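# Phone onto comic book, closed laptop onto its stand

## Task

Put the phone down flat with all of it resting on the comic book, and set the closed laptop on the laptop stand with its top face upward and one of its long edges butted against the stand's lips; at the end the robot must be in contact with neither the phone nor the laptop.

## Robot and tools

Robot: two arms, left_arm and right_arm, each ending in a parallel two-finger gripper. The fingers point along the gripper's own +z axis and close along its y axis. The reported hand point sits between the finger pads, roughly 1 cm short of the tips.

Frame: every position, target and offset uses the scene frame. Its origin is at table-top height, halfway between the nominal bases of the two arms; +x points out across the table, +z points up, and left_arm is on the +y side. Arm names do not match image left and right. A BASES line, if printed, gives the true base positions. Reported hand positions and orientations may be off by a few centimetres, more when the arm reaches far.

The row: every motion command is built from rows of 14 numbers, each in [-1, 1]. The first seven belong to left_arm and the last seven to right_arm, always both, even if one arm stays still: dx, dy, dz, rx, ry, rz, opening. dx, dy, dz, rx, ry, rz are an offset, not a pose: they are measured from that arm's Hand target as it stood when the action or move began, along scene axes, with rotation about the Hand target's position. Scale: 1.0 equals 0.6 m of travel or 180 degrees; rx, ry, rz form one rotation vector. Opening is absolute, not an offset: +1 is fully open (0.094 m), -1 is shut. Sending all six pose numbers as 0 re-requests the current Hand target; use this to hold an arm, or aim back past the gripper to end a push. Sending 0 as opening closes the gripper halfway, so repeat the present opening (see Tool commands) to leave a gripper unchanged.

execute_actions(actions, cameras): actions is a list of actions; each action is a list of up to 15 rows, each row run for one 1/30 s step. If fewer than 15 rows are given, the last row is held to fill 15 steps. All rows of one action count from the same starting Hand target, so repeating an offset in a new action moves further. An empty list just reports state and images. cameras picks which images return: omitted, null or ["all"] for all, [] for none; names are cam_head_left and cam_head_right (each 896x504).

move(target, speed, blend, opening_speed, blocking, cameras): drives each gripper in a straight line toward target. target is one 14-number row or a list of up to 15 such rows; every row is an offset from the Hand targets at the move's start, not from the previous row. speed is the path top speed in m/s, 0.002 to 4.3 (default 0.25), rotation capped at twice that in rad/s; give one value or one per row. blend (m) rounds corners between rows. opening_speed (0.2 or more, scale units per second) ramps the gripper slowly; use it low when closing on fragile parts. blocking=false returns after about 0.5 s while the move continues. A move lasts between 0.5 s and 10 s total and does not avoid obstacles or the other arm. A changed opening in a later row is applied only after everything comes to rest at that row. Faster moves lag and stray more and hit harder; aiming far past a contact presses harder. Do not route a gripper close to its own arm's base, which can flip the shoulder posture. The result adds a move: line: done (at rest within 10 mm and 2 degrees), off_target, moving, held or fault, plus limits (paced = pose clipped, held = steps withheld). Neither done nor off_target tells you about contact.

wait(seconds): 0 to 10; arms hold their last command, a running move continues. stop(): brakes a running move; it needs braking distance. zoom_image(camera, region): camera is cam_head_left or cam_head_right, region [x0, y0, x1, y1] in pixels from the top-left, no larger than 504 by 504, taken from the latest image of that camera. finished_scene(scene): ends the current scene irreversibly; pass the current scene's number, and only once the goal holds.

Controller behaviour: each step, commanded orientation is clipped to within 40 degrees of the measured one, then joints move toward it, position first. Hand target in a result is the last commanded pose after clipping. Friction and weight often leave the gripper a centimetre or more short in free air; that is not contact. Another command, even all zeros, asks again; if it still rests short, send the gap as an offset. Tiny moves may not start. An arm blocked by an object keeps pushing until commanded away.

Reading results: end_effector_position (m) and end_effector_quat_wxyz per arm; Hand target; Tool commands; Joint positions (last number is finger opening in m); Joint velocities, marked "within noise" at rest; Joint torques (offset, scaled, noisy; entries 3 and 4 wrap at ±28 N m); grip_measured on the -1..+1 scale, reading up to about 2.7 mm wide when empty and a few mm narrower than a hard object under full squeeze; grip_effort_nm, motor effort, negative closing, not a pad force. Grip force reaches its limit about 0.05 below the touch reading (0.11+ for small or round items). To release, command well above grip_measured. Joint ranges (rad): waist -2.880..2.880, shoulder 0..3.142, elbow 0..3.019, wrist pitch -1.693..1.571, wrist yaw -1.571..1.571, wrist roll -2.094..2.094.

Heat: holding loads, stretched poses or pushing toward unreachable poses heats motors. MOTOR HOT appears at 85 °C; at 100 °C an OVER-TEMPERATURE FAULT drops that arm for 30 to 60 s or more, possibly without warning.

Avoid: objects falling or being left off the table, dropping or releasing moving items, slamming or hard pushes, any arm stop, and contact or pressing between the two arms (including one gripper closing on the other's fingers), which can fail the task. The clearance check does not stop grippers or wrist cameras colliding. Loose objects may occasionally be nudged by an outside disturbance.

Each tool is called after ">>>" as name([rows], argument=value, ...), one row to a line, values as JSON.

## Session

>>> execute_actions(actions=[])

Scene clock: 0.00 s.
left_arm: end_effector_position=(+0.4917, +0.7724, +0.2723) grip_measured=+1.000 grip_effort_nm=n/a end_effector_quat_wxyz=(+0.538, +0.343, +0.763, +0.102) | right_arm: end_effector_position=(+0.0817, -0.5453, +0.1551) grip_measured=+1.000 grip_effort_nm=n/a end_effector_quat_wxyz=(-0.018, +0.931, +0.365, +0.017)
Joint positions: left_arm=[1.045 1.959 1.826 -0.901 1.086 1.589 0.094] | right_arm=[-1.159 1.068 0.818 -1.355 -0.035 1.239 0.094]
Joint velocities: within noise
Joint torques (N m): no reading
Motor temperatures (°C): left_arm=[23 25 27 24 28 25 28] | right_arm=[27 30 27 25 24 24 25]
Heat: left arm: hottest wrist yaw 28 °C; right arm: hottest shoulder 30 °C.
Hand target: left_arm +0.4939, +0.7763, +0.2941; +0.539, +0.352, +0.755, +0.121 | right_arm +0.0850, -0.5527, +0.1634; -0.006, +0.931, +0.366, +0.017
Tool commands: left_gripper/opening=+1.0 right_gripper/opening=+1.0

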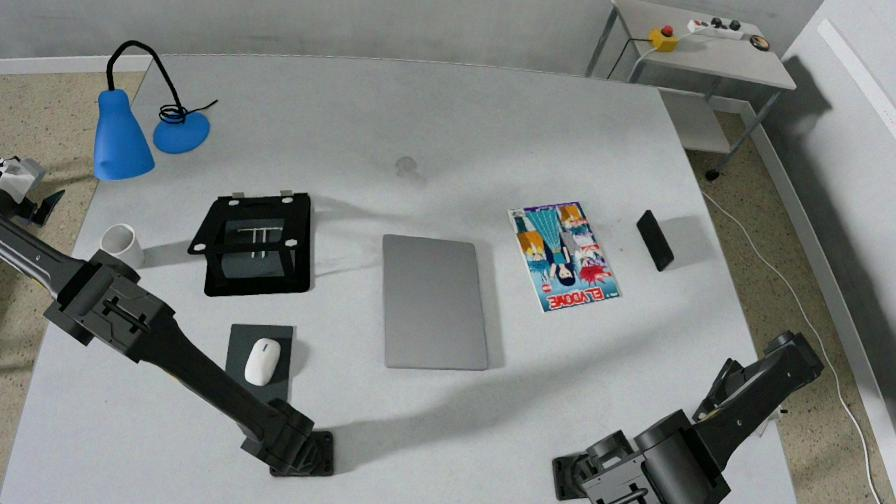

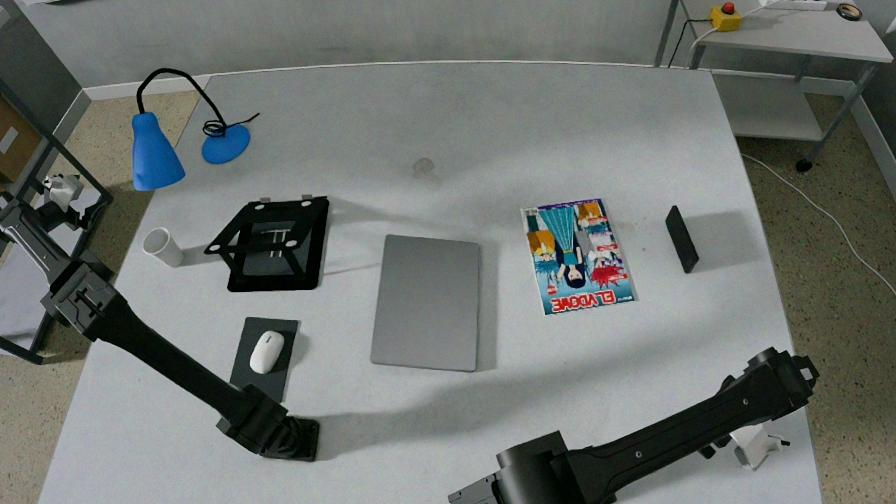

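>>> zoom_image(camera="cam_head_left", region=[170, 170, 340, 310])

>>> zoom_image(camera="cam_head_right", region=[190, 180, 490, 390])

>>> zoom_image(camera="cam_head_left", region=[370, 190, 720, 390])

>>> zoom_image(camera="cam_head_right", region=[500, 180, 720, 330])

Scaled by 2.965.

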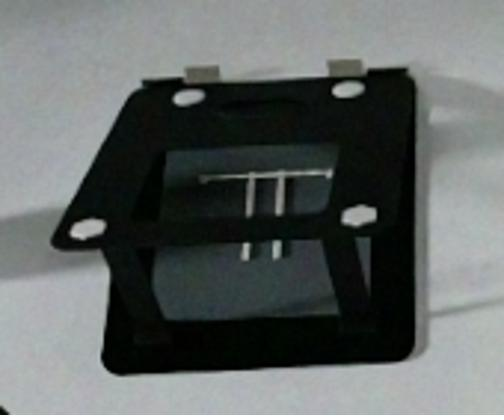

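Scaled by 1.680.

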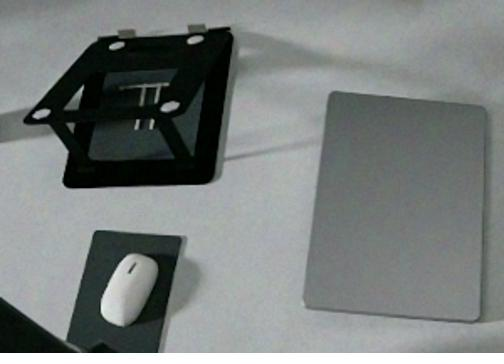

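Scaled by 1.440.

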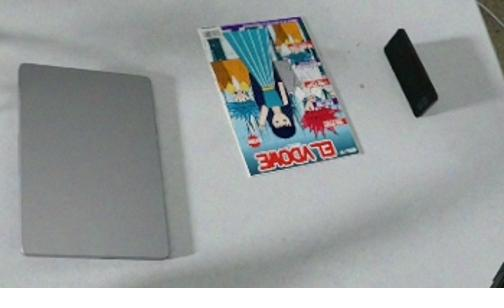

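Scaled by 2.291.

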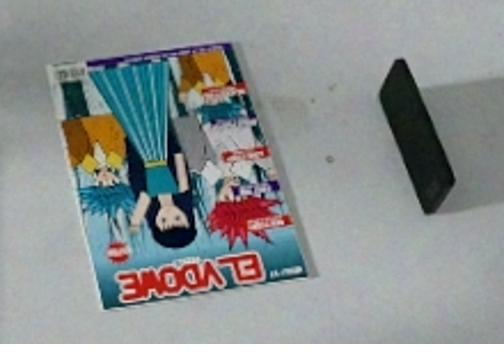

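>>> move([
  [0,0,0,0,0,0,1,0,0,0.2,0,0,0,0],
  [0,0,0,0,0,0,1,0.61,0.09,0.2,0,0,-0.238,0],
])

>>> zoom_image(camera="cam_head_right", region=[560, 150, 860, 450])

Scene clock: 20.30 s.
left_arm: end_effector_position=(+0.4918, +0.7724, +0.2720) grip_measured=+1.000 grip_effort_nm=0.022 end_effector_quat_wxyz=(+0.538, +0.343, +0.763, +0.102) | right_arm: end_effector_position=(+0.4350, -0.4954, +0.2728) grip_measured=+0.001 grip_effort_nm=-0.085 end_effector_quat_wxyz=(-0.107, +0.948, +0.290, +0.068)
Joint positions: left_arm=[1.045 1.959 1.826 -0.901 1.086 1.589 0.094] | right_arm=[-0.471 1.675 1.708 -1.656 -0.25 2.075 0.047]
Joint velocities: within noise
Joint torques (N m): left_arm=[-1.49 -23.88 13.76 1.16 0.55 -0.02] | right_arm=[0.97 -15.62 12.72 -0.24 -0.04 0.23]
Motor temperatures (°C): left_arm=[23 27 29 24 28 24 27] | right_arm=[27 30 32 25 24 24 25]
Heat: left arm: hottest elbow 29 °C; right arm: hottest elbow 32 °C.
Hand target: left_arm +0.4940, +0.7763, +0.2938; +0.539, +0.352, +0.755, +0.121 | right_arm +0.4510, -0.4988, +0.2834; +0.000, +1.000, +0.000, +0.018
Off the commanded pose: left_arm 0.023 m, 3 deg | right_arm 0.019 m, 37 deg.
joint sent to its limit (right arm) — joint 6 (wrist roll), upper limit. The joint targets are off in orientation, not in position.
move: off_target (left_arm, right_arm)

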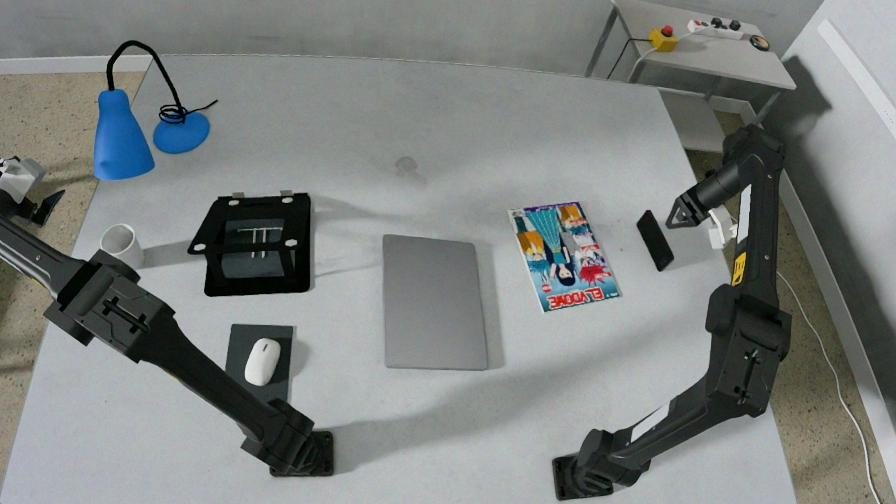

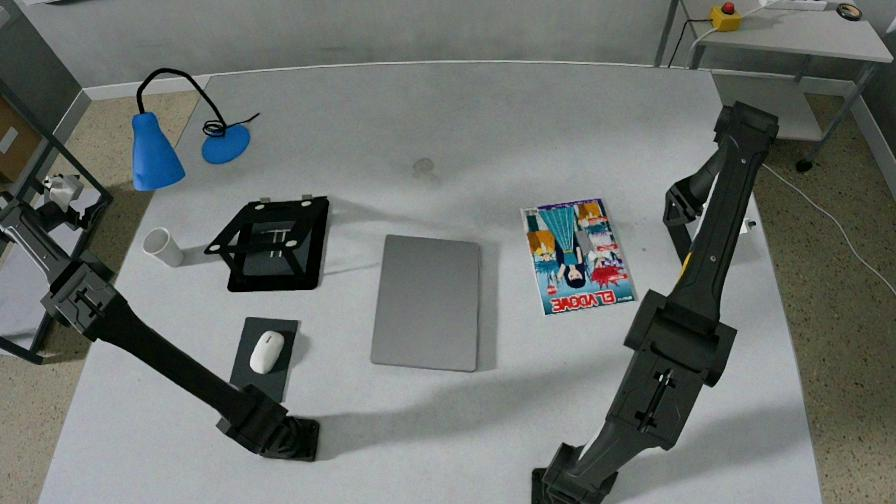

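Scaled by 1.680.

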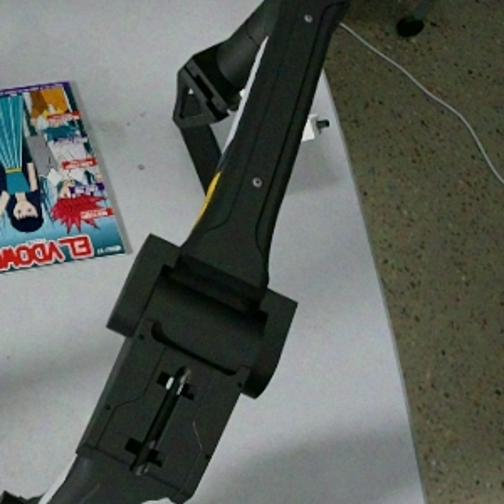

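>>> move([
  [0,0,0,0,0,0,1,-0.02,0.03,-0.0,0,0,0.99,1],
  [0,0,0,0,0,0,1,-0.02,0.03,-0.15,0,0,0.99,1],
])

>>> zoom_image(camera="cam_head_left", region=[500, 130, 800, 330])

>>> zoom_image(camera="cam_head_right", region=[500, 130, 800, 330])

Scene clock: 33.00 s.
left_arm: end_effector_position=(+0.4917, +0.7724, +0.2723) grip_measured=+1.000 grip_effort_nm=0.022 end_effector_quat_wxyz=(+0.538, +0.343, +0.763, +0.102) | right_arm: end_effector_position=(+0.4367, -0.4859, +0.2017) grip_measured=+0.999 grip_effort_nm=0.061 end_effector_quat_wxyz=(-0.014, +0.025, +1.000, +0.000)
Joint positions: left_arm=[1.045 1.959 1.826 -0.901 1.086 1.589 0.094] | right_arm=[-0.363 1.668 1.528 -1.457 0.01 -0.308 0.094]
Joint velocities: within noise
Joint torques (N m): left_arm=[-1.67 -23.71 13.91 1.1 0.51 -0.01] | right_arm=[1.14 -17.61 7.36 0.4 0.04 0.08]
Motor temperatures (°C): left_arm=[23 28 30 24 28 24 27] | right_arm=[27 31 34 25 24 24 25]
Heat: left arm: hottest elbow 30 °C; right arm: hottest elbow 34 °C.
Hand target: left_arm +0.4939, +0.7763, +0.2941; +0.539, +0.352, +0.755, +0.121 | right_arm +0.4390, -0.4808, +0.1935; -0.018, +0.015, +1.000, +0.001
Off the commanded pose: left_arm 0.022 m, 3 deg | right_arm 0.010 m, 1 deg.
move: off_target (left_arm)

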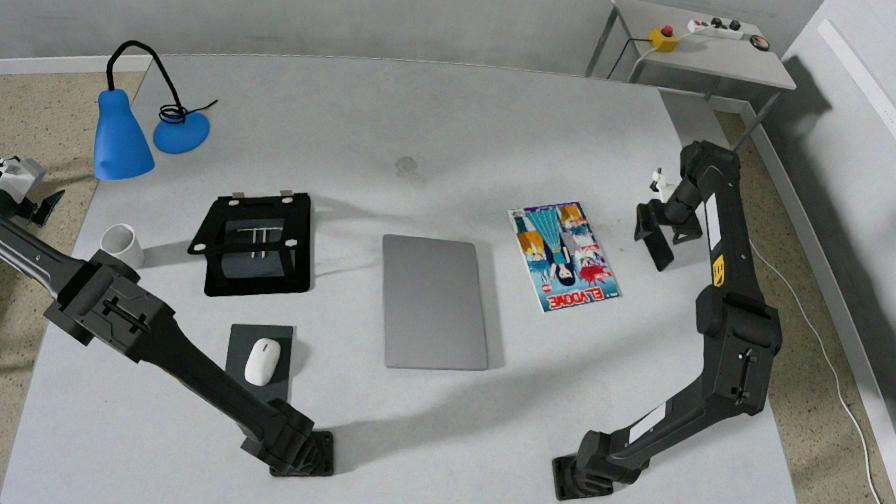

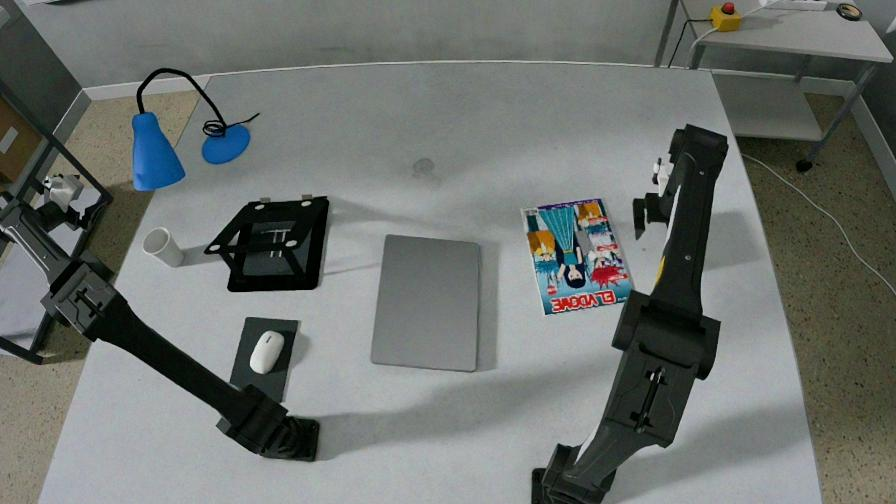

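Scaled by 1.680.

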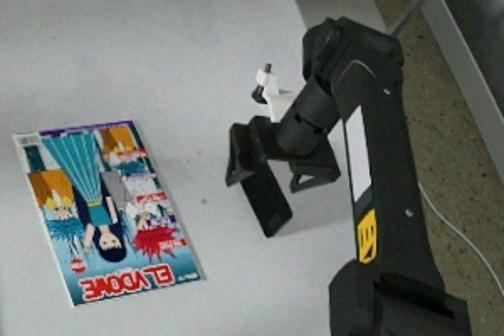

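Scaled by 1.680.

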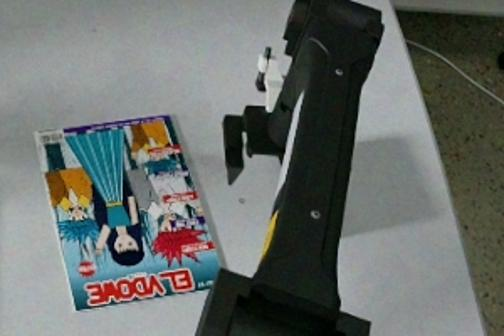

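>>> move(target=[0,0,0,0,0,0,1,0.1,-0.12,-0.08,0,0,0.045,1])

>>> zoom_image(camera="cam_head_left", region=[580, 160, 780, 310])

>>> zoom_image(camera="cam_head_right", region=[600, 160, 800, 310])

Scene clock: 42.33 s.
left_arm: end_effector_position=(+0.4917, +0.7724, +0.2723) grip_measured=+1.000 grip_effort_nm=0.027 end_effector_quat_wxyz=(+0.538, +0.343, +0.763, +0.102) | right_arm: end_effector_position=(+0.4833, -0.5438, +0.1341) grip_measured=+0.999 grip_effort_nm=0.056 end_effector_quat_wxyz=(-0.033, -0.053, +0.998, +0.006)
Joint positions: left_arm=[1.045 1.959 1.826 -0.901 1.086 1.589 0.094] | right_arm=[-0.428 1.896 1.662 -1.401 0.02 -0.528 0.094]
Joint velocities: within noise
Joint torques (N m): left_arm=[-2.14 -23.88 13.82 0.99 0.55 -0.03] | right_arm=[0.21 -20.48 12.22 -0.24 -0.04 0.13]
Motor temperatures (°C): left_arm=[23 28 31 24 28 24 27] | right_arm=[27 31 34 25 24 24 25]
Heat: left arm: hottest elbow 31 °C; right arm: hottest elbow 34 °C.
Hand target: left_arm +0.4939, +0.7763, +0.2941; +0.539, +0.352, +0.755, +0.121 | right_arm +0.4989, -0.5529, +0.1454; -0.018, -0.055, +0.998, -0.001
Off the commanded pose: left_arm 0.022 m, 3 deg | right_arm 0.021 m, 2 deg.
move: off_target (left_arm, right_arm)

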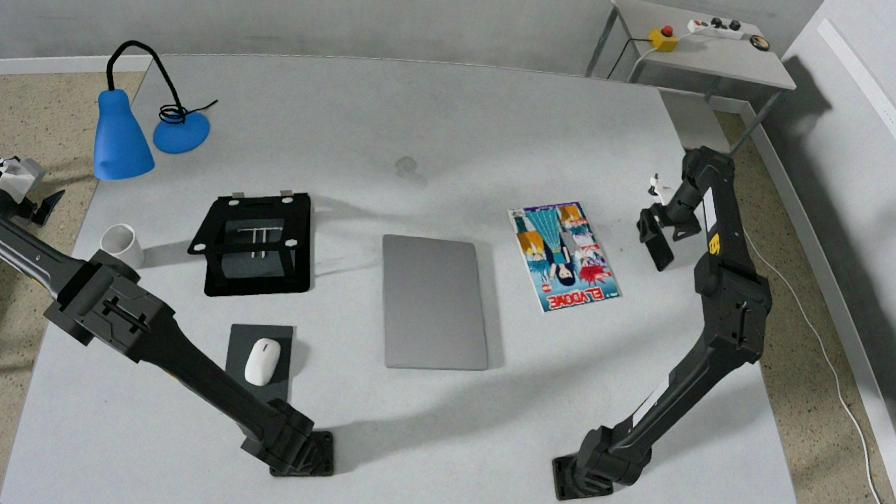

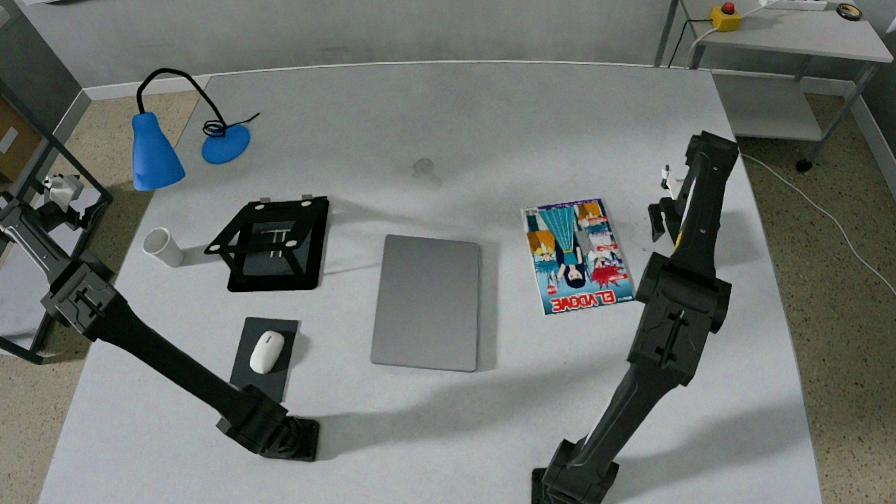

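Scaled by 2.520.

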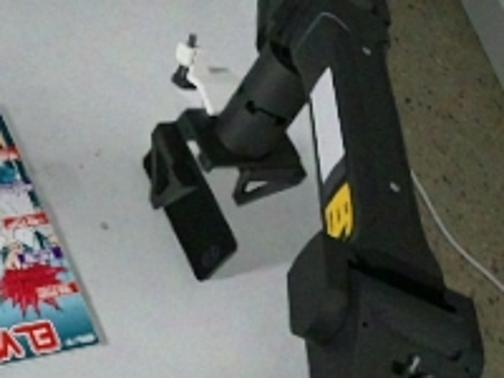

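Scaled by 2.520.

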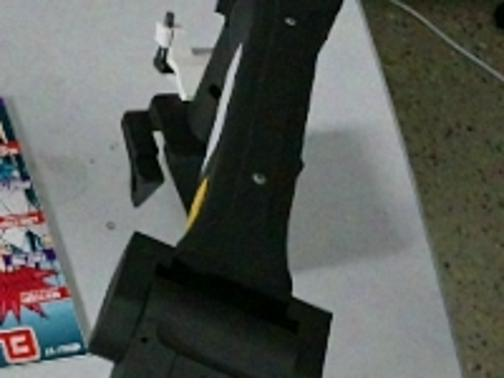

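>>> move(target=[0,0,0,0,0,0,1,0.062,-0.07,-0.035,0,0,0,1])

>>> zoom_image(camera="cam_head_left", region=[600, 180, 720, 290])

>>> zoom_image(camera="cam_head_right", region=[620, 180, 740, 290])

Scene clock: 50.90 s.
left_arm: end_effector_position=(+0.4918, +0.7724, +0.2720) grip_measured=+1.000 grip_effort_nm=0.022 end_effector_quat_wxyz=(+0.538, +0.343, +0.763, +0.102) | right_arm: end_effector_position=(+0.5232, -0.5829, +0.1171) grip_measured=+0.999 grip_effort_nm=0.056 end_effector_quat_wxyz=(-0.029, -0.056, +0.998, +0.005)
Joint positions: left_arm=[1.045 1.959 1.826 -0.901 1.086 1.589 0.094] | right_arm=[-0.459 2.044 1.849 -1.431 0.02 -0.565 0.094]
Joint velocities: within noise
Joint torques (N m): left_arm=[-1.55 -24.29 13.76 0.72 0.5 -0.05] | right_arm=[-0.21 -22.12 12.22 -0.43 0 0.1]
Motor temperatures (°C): left_arm=[23 29 31 24 28 24 27] | right_arm=[27 32 35 25 24 24 25]
Heat: left arm: hottest elbow 31 °C; right arm: hottest elbow 35 °C.
Hand target: left_arm +0.4940, +0.7763, +0.2938; +0.539, +0.352, +0.755, +0.121 | right_arm +0.5362, -0.5948, +0.1244; -0.018, -0.055, +0.998, -0.001
Off the commanded pose: left_arm 0.023 m, 3 deg | right_arm 0.019 m, 1 deg.
move: off_target (left_arm, right_arm)

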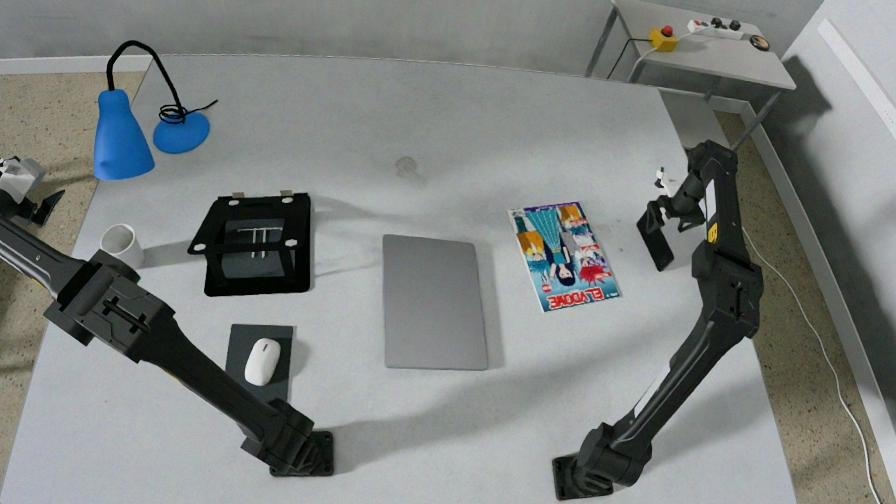

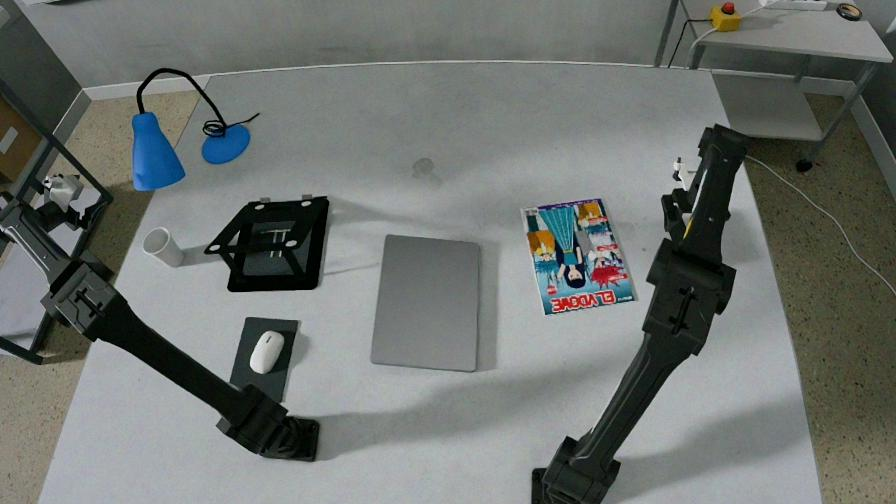

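Scaled by 4.200.

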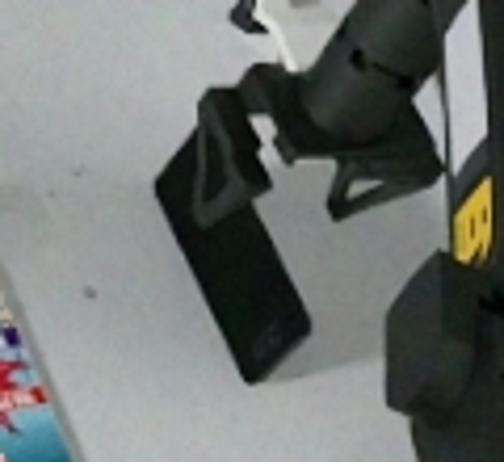

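Scaled by 4.200.

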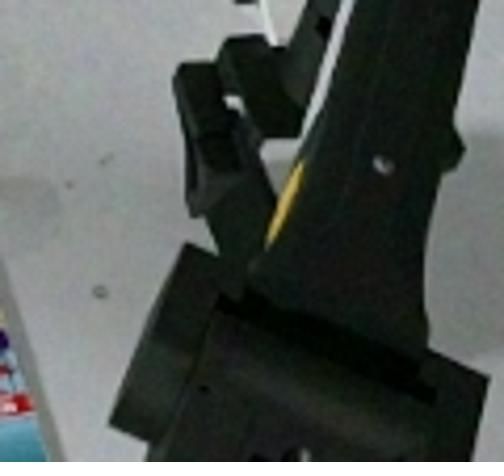

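>>> move([
  [0,0,0,0,0,0,1,0.012,-0.04,0,0,0,0,1],
  [0,0,0,0,0,0,1,0.012,-0.04,-0.07,0,0,0,1],
], speed=0.12)

>>> zoom_image(camera="cam_head_left", region=[600, 180, 720, 290])

>>> zoom_image(camera="cam_head_right", region=[620, 180, 740, 290])

Scene clock: 57.13 s.
left_arm: end_effector_position=(+0.4917, +0.7724, +0.2723) grip_measured=+1.000 grip_effort_nm=0.027 end_effector_quat_wxyz=(+0.538, +0.343, +0.763, +0.102) | right_arm: end_effector_position=(+0.5408, -0.6115, +0.0964) grip_measured=+0.999 grip_effort_nm=0.061 end_effector_quat_wxyz=(-0.015, -0.055, +0.998, -0.002)
Joint positions: left_arm=[1.045 1.959 1.826 -0.901 1.086 1.589 0.094] | right_arm=[-0.487 2.116 1.914 -1.392 0.02 -0.593 0.094]
Joint velocities: within noise
Joint torques (N m): left_arm=[-0.97 -23.41 13.65 1.02 0.54 -0.04] | right_arm=[-0.21 -22.59 8.95 0.38 0 0.08]
Motor temperatures (°C): left_arm=[23 29 32 24 28 24 27] | right_arm=[27 34 37 25 24 24 25]
Heat: left arm: hottest elbow 32 °C; right arm: hottest elbow 37 °C.
Hand target: left_arm +0.4939, +0.7763, +0.2941; +0.539, +0.352, +0.755, +0.121 | right_arm +0.5433, -0.6188, +0.0825; -0.018, -0.055, +0.998, -0.001
Off the commanded pose: left_arm 0.022 m, 3 deg | right_arm 0.016 m, 0 deg.
move: off_target (left_arm, right_arm)

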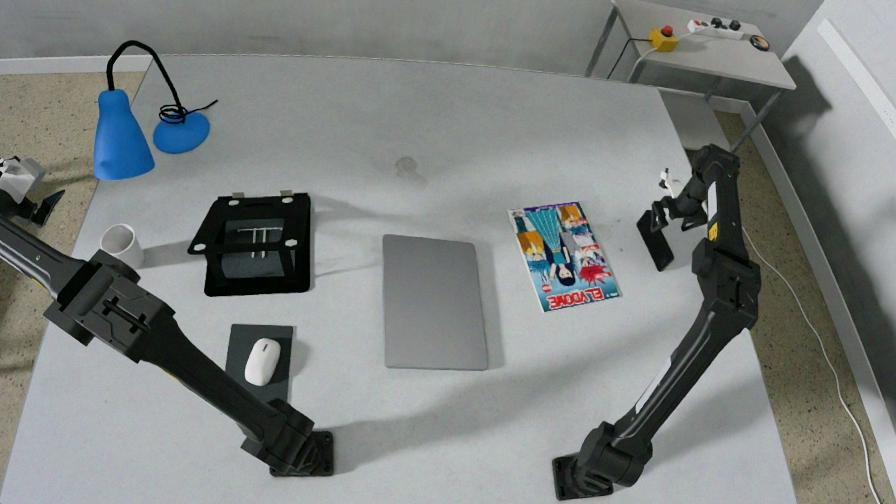

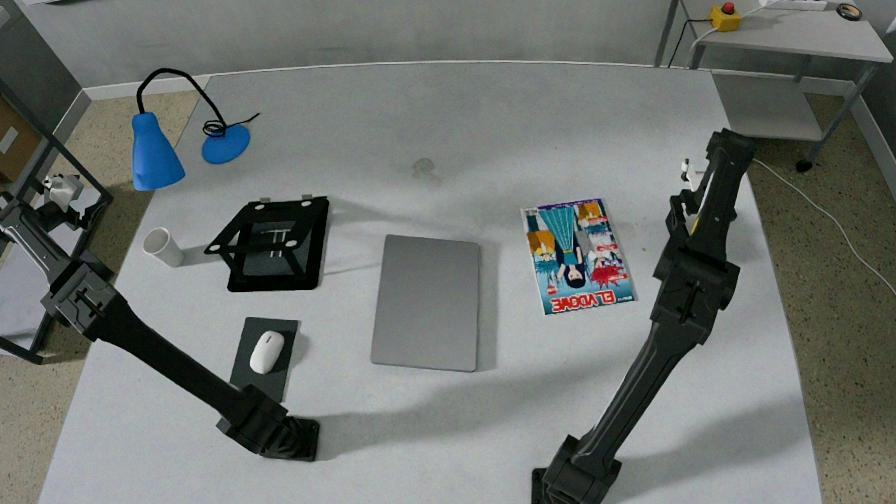

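Scaled by 4.200.

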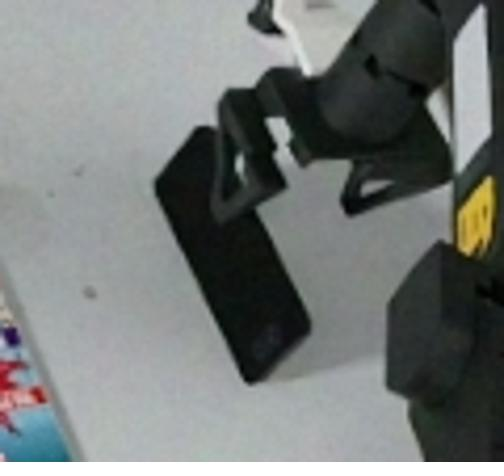

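Scaled by 4.200.

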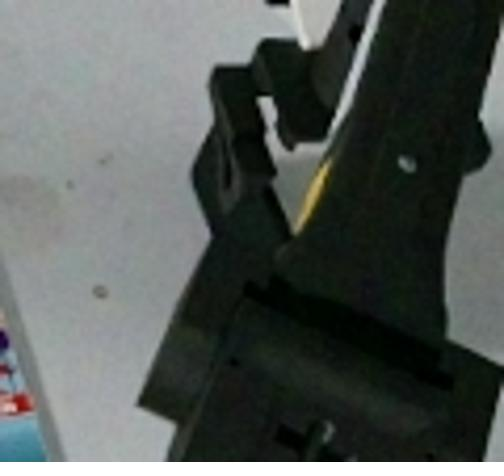

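>>> move([
  [0,0,0,0,0,0,1,0,0.022,0.01,0,0,0,1],
  [0,0,0,0,0,0,1,0,0.022,-0.075,0,0,0,1],
], speed=0.1)

>>> zoom_image(camera="cam_head_left", region=[600, 180, 720, 290])

>>> zoom_image(camera="cam_head_right", region=[620, 180, 740, 290])

Scene clock: 65.37 s.
left_arm: end_effector_position=(+0.4917, +0.7724, +0.2723) grip_measured=+1.000 grip_effort_nm=0.022 end_effector_quat_wxyz=(+0.538, +0.343, +0.763, +0.102) | right_arm: end_effector_position=(+0.5431, -0.6127, +0.0613) grip_measured=+0.999 grip_effort_nm=0.056 end_effector_quat_wxyz=(-0.005, -0.054, +0.998, -0.009)
Joint positions: left_arm=[1.045 1.959 1.826 -0.901 1.086 1.589 0.094] | right_arm=[-0.487 2.132 1.846 -1.284 0.02 -0.59 0.094]
Joint velocities: within noise
Joint torques (N m): left_arm=[-1.96 -23.3 13.7 1.24 0.5 -0.02] | right_arm=[1.14 -23.18 7.1 0.44 0 0.22]
Motor temperatures (°C): left_arm=[23 29 32 24 28 24 27] | right_arm=[27 34 36 25 24 24 25]
Heat: left arm: hottest elbow 32 °C; right arm: hottest elbow 36 °C.
Hand target: left_arm +0.4939, +0.7763, +0.2941; +0.539, +0.352, +0.755, +0.121 | right_arm +0.5434, -0.6056, +0.0375; -0.018, -0.055, +0.998, -0.001
Off the commanded pose: left_arm 0.022 m, 3 deg | right_arm 0.025 m, 2 deg.
move: off_target (left_arm, right_arm)

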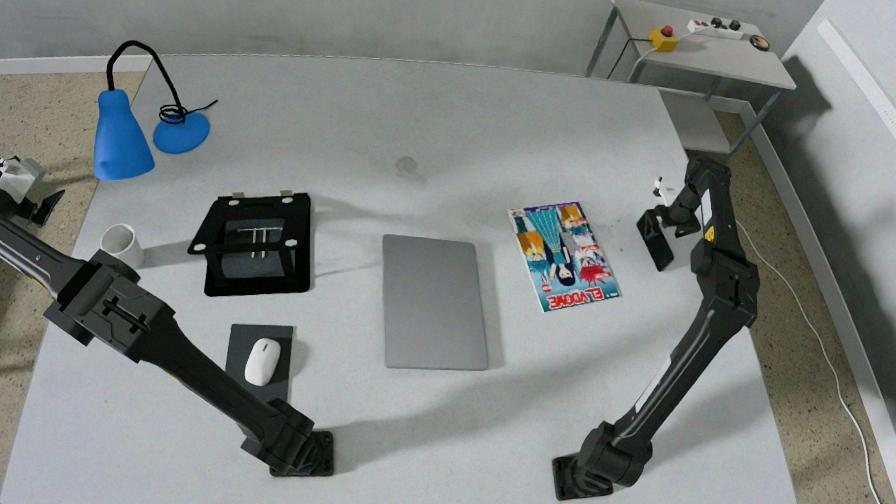

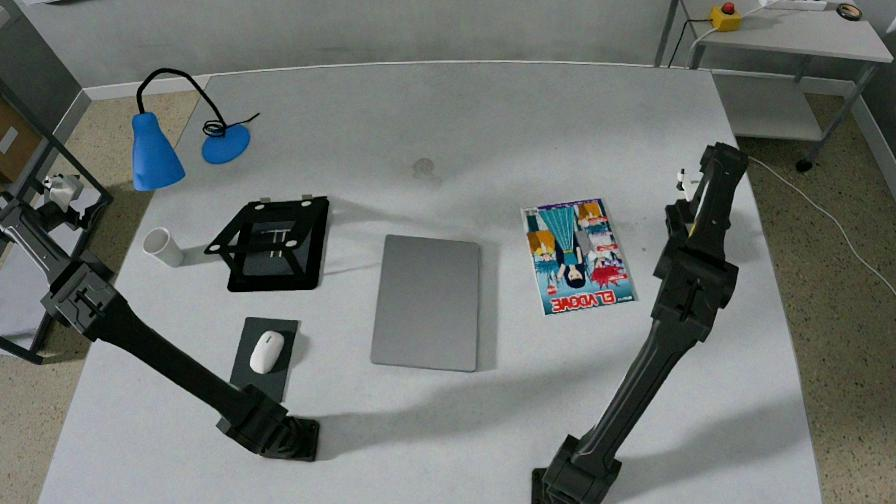

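Scaled by 4.200.

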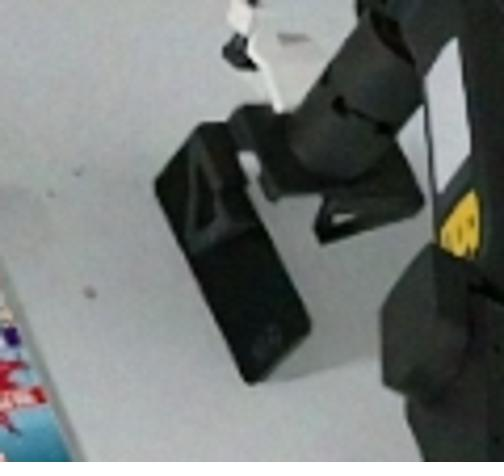

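Scaled by 4.200.

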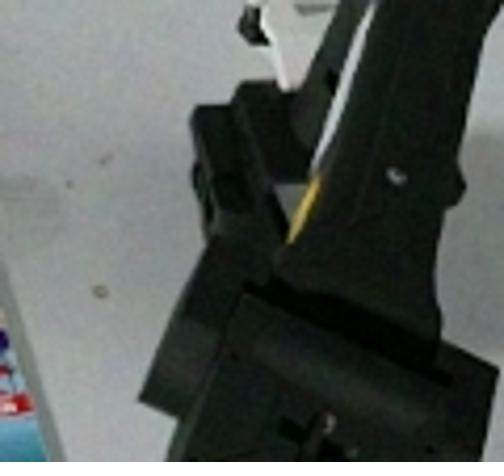

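>>> move(target=[0,0,0,0,0,0,1,0,-0.008,-0.012,0,0,0,-0.9], opening_speed=0.5)

>>> zoom_image(camera="cam_head_left", region=[600, 180, 720, 290])

Scene clock: 71.87 s.
left_arm: end_effector_position=(+0.4917, +0.7724, +0.2723) grip_measured=+1.000 grip_effort_nm=0.022 end_effector_quat_wxyz=(+0.538, +0.343, +0.763, +0.102) | right_arm: end_effector_position=(+0.5453, -0.6132, +0.0541) grip_measured=-0.840 grip_effort_nm=-0.969 end_effector_quat_wxyz=(-0.004, -0.054, +0.998, -0.008)
Joint positions: left_arm=[1.045 1.959 1.826 -0.901 1.086 1.589 0.094] | right_arm=[-0.487 2.143 1.846 -1.272 0.018 -0.59 0.008]
Joint velocities: within noise
Joint torques (N m): left_arm=[-2.32 -24.06 13.86 1.21 0.52 -0.04] | right_arm=[0.67 -22.71 7.3 0.42 0.08 0.16]
Motor temperatures (°C): left_arm=[23 30 33 24 28 24 27] | right_arm=[27 35 35 25 24 24 25]
Heat: left arm: hottest elbow 33 °C; right arm: hottest shoulder 35 °C.
Hand target: left_arm +0.4939, +0.7763, +0.2941; +0.539, +0.352, +0.755, +0.121 | right_arm +0.5434, -0.6104, +0.0302; -0.018, -0.055, +0.998, -0.001
Off the commanded pose: left_arm 0.022 m, 3 deg | right_arm 0.024 m, 2 deg.
move: off_target (left_arm, right_arm)

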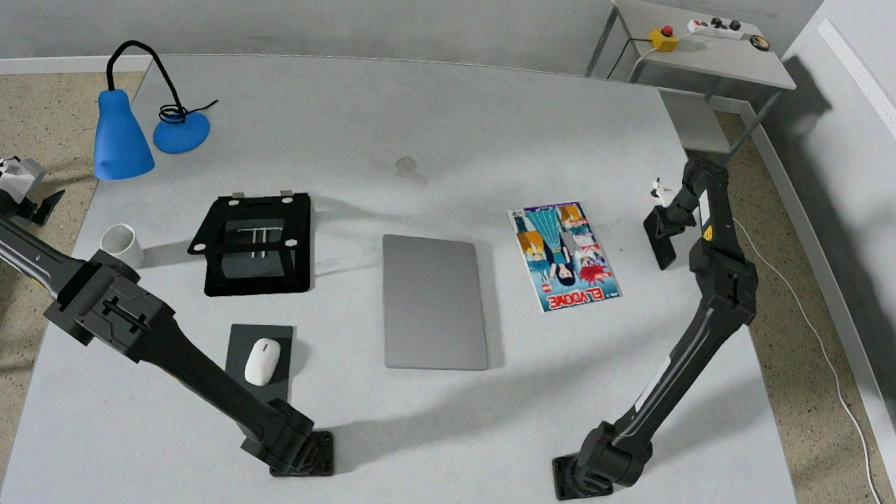

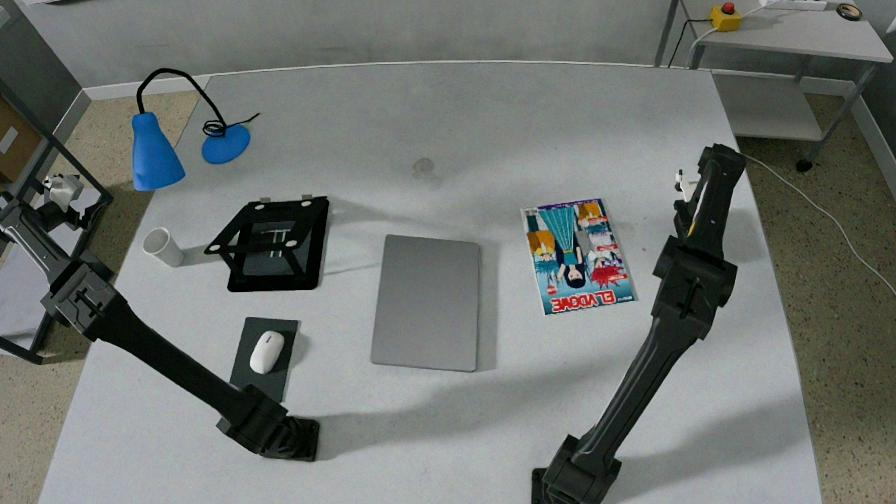

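Scaled by 4.200.

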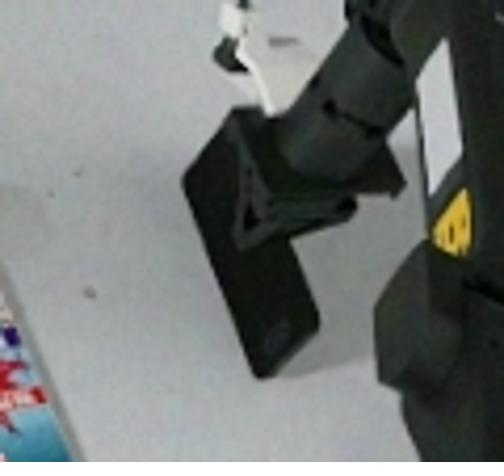

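>>> move([
  [0,0,0,0,0,0,1,0,0,0.22,0,0,0,-0.9],
  [0,0,0,0,0,0,1,-0.09,0.41,0.22,0,0,0.039,-0.9],
], blend=0.03)

>>> zoom_image(camera="cam_head_left", region=[480, 150, 680, 320])

>>> zoom_image(camera="cam_head_right", region=[480, 150, 680, 320])

Scene clock: 85.27 s.
left_arm: end_effector_position=(+0.4918, +0.7724, +0.2720) grip_measured=+1.000 grip_effort_nm=0.027 end_effector_quat_wxyz=(+0.538, +0.343, +0.763, +0.102) | right_arm: end_effector_position=(+0.4906, -0.3640, +0.1524) grip_measured=-0.842 grip_effort_nm=-1.038 end_effector_quat_wxyz=(-0.031, -0.120, +0.992, +0.003)
Joint positions: left_arm=[1.045 1.959 1.826 -0.901 1.086 1.589 0.094] | right_arm=[-0.106 1.778 1.541 -1.396 0.009 -0.342 0.007]
Joint velocities: within noise
Joint torques (N m): left_arm=[-1.32 -22.89 13.71 1.13 0.5 0.01] | right_arm=[0.38 -22.42 7.46 0.34 0.09 0.23]
Motor temperatures (°C): left_arm=[23 30 33 24 28 24 27] | right_arm=[27 36 35 25 24 23 26]
Heat: left arm: hottest elbow 33 °C; right arm: hottest shoulder 36 °C.
Hand target: left_arm +0.4940, +0.7763, +0.2938; +0.539, +0.352, +0.755, +0.121 | right_arm +0.4893, -0.3643, +0.1623; -0.018, -0.116, +0.993, -0.002
Off the commanded pose: left_arm 0.023 m, 3 deg | right_arm 0.010 m, 2 deg.
move: off_target (left_arm)

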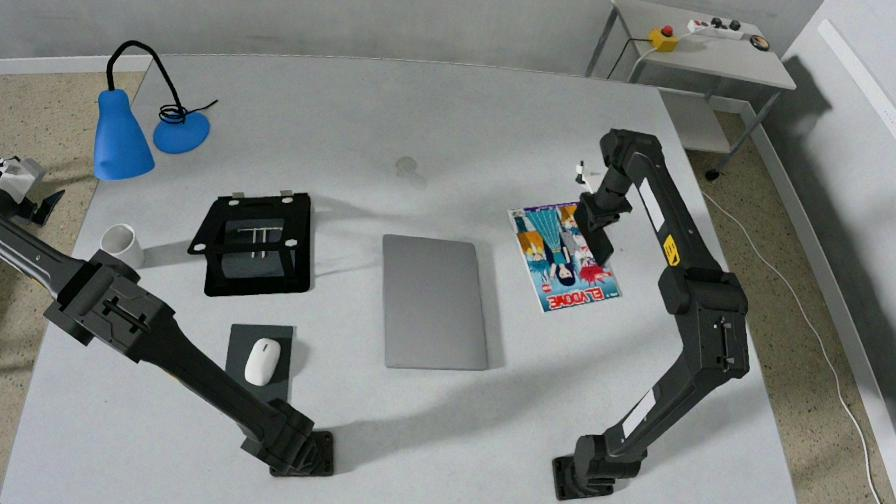

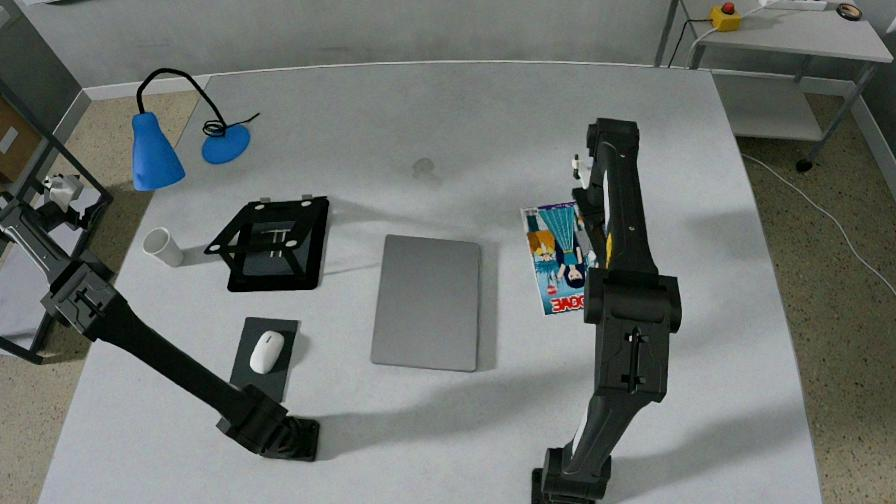

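Scaled by 2.520.

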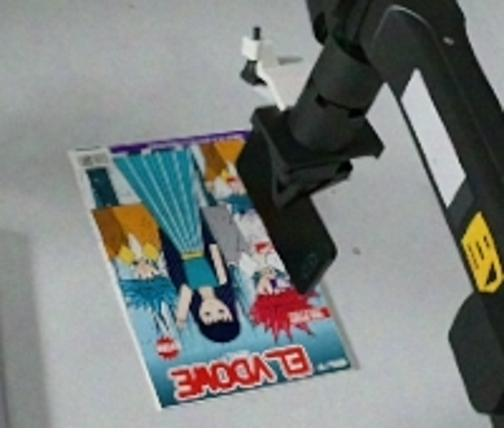

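Scaled by 2.520.

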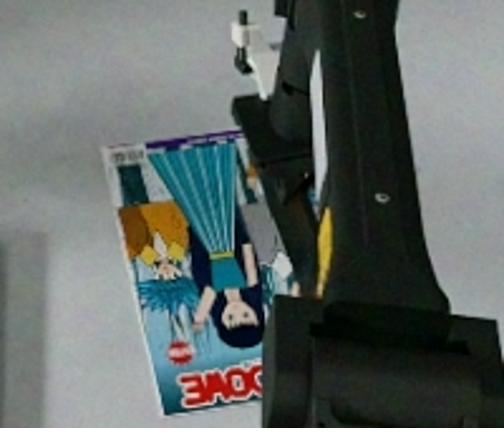

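>>> move(target=[0,0,0,0,0,0,1,0,0.032,0,0.325,0.075,0,-0.9])

>>> zoom_image(camera="cam_head_left", region=[480, 150, 680, 320])

>>> zoom_image(camera="cam_head_right", region=[480, 150, 680, 320])

Scene clock: 93.13 s.
left_arm: end_effector_position=(+0.4917, +0.7724, +0.2723) grip_measured=+1.000 grip_effort_nm=0.027 end_effector_quat_wxyz=(+0.538, +0.343, +0.763, +0.102) | right_arm: end_effector_position=(+0.4927, -0.3411, +0.1705) grip_measured=-0.843 grip_effort_nm=-1.043 end_effector_quat_wxyz=(+0.026, -0.080, +0.893, +0.441)
Joint positions: left_arm=[1.045 1.959 1.826 -0.901 1.086 1.589 0.094] | right_arm=[-0.314 1.929 1.614 -1.666 -0.845 -0.674 0.007]
Joint velocities: within noise
Joint torques (N m): left_arm=[-2.02 -23.53 13.79 1.24 0.48 -0.04] | right_arm=[-0.38 -19.96 6.89 -1.03 -0.68 0.01]
Motor temperatures (°C): left_arm=[23 30 33 24 28 24 27] | right_arm=[27 37 35 25 24 23 26]
Heat: left arm: hottest elbow 33 °C; right arm: hottest shoulder 37 °C.
Hand target: left_arm +0.4939, +0.7763, +0.2941; +0.539, +0.352, +0.755, +0.121 | right_arm +0.4894, -0.3453, +0.1623; -0.070, -0.110, +0.859, +0.496
Off the commanded pose: left_arm 0.022 m, 3 deg | right_arm 0.010 m, 14 deg.
joint sent to its limit (right arm) — joint 4 (wrist pitch), lower limit. The joint targets are off in orientation, not in position.
move: off_target (left_arm, right_arm)

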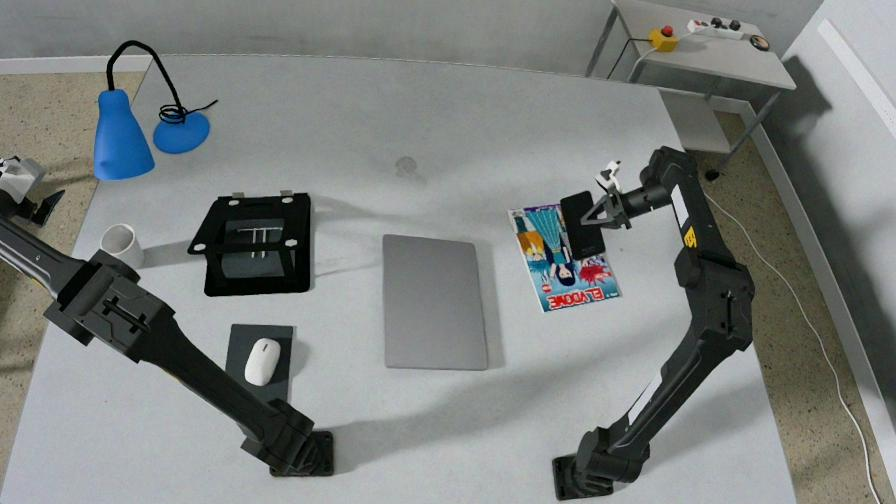

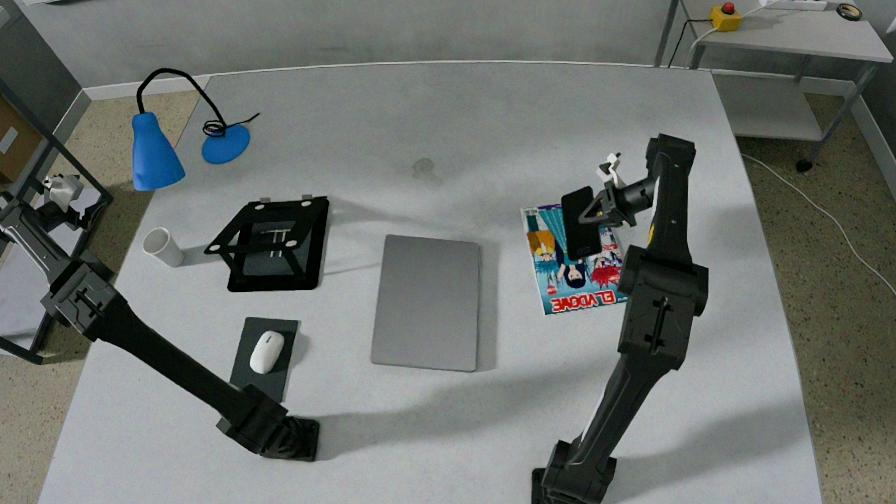

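Scaled by 2.520.

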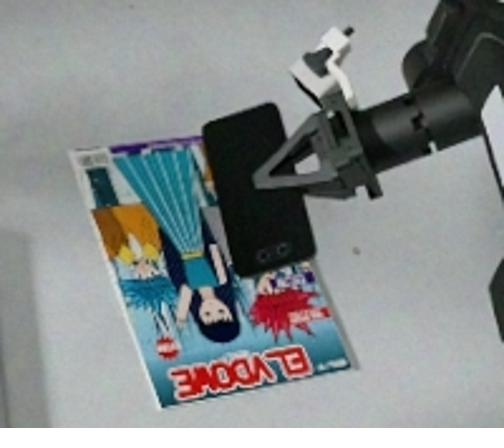

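Scaled by 2.520.

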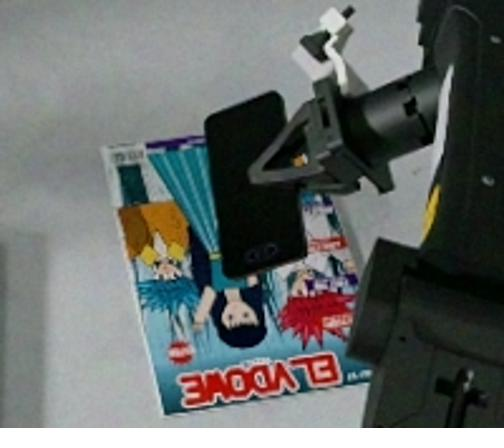

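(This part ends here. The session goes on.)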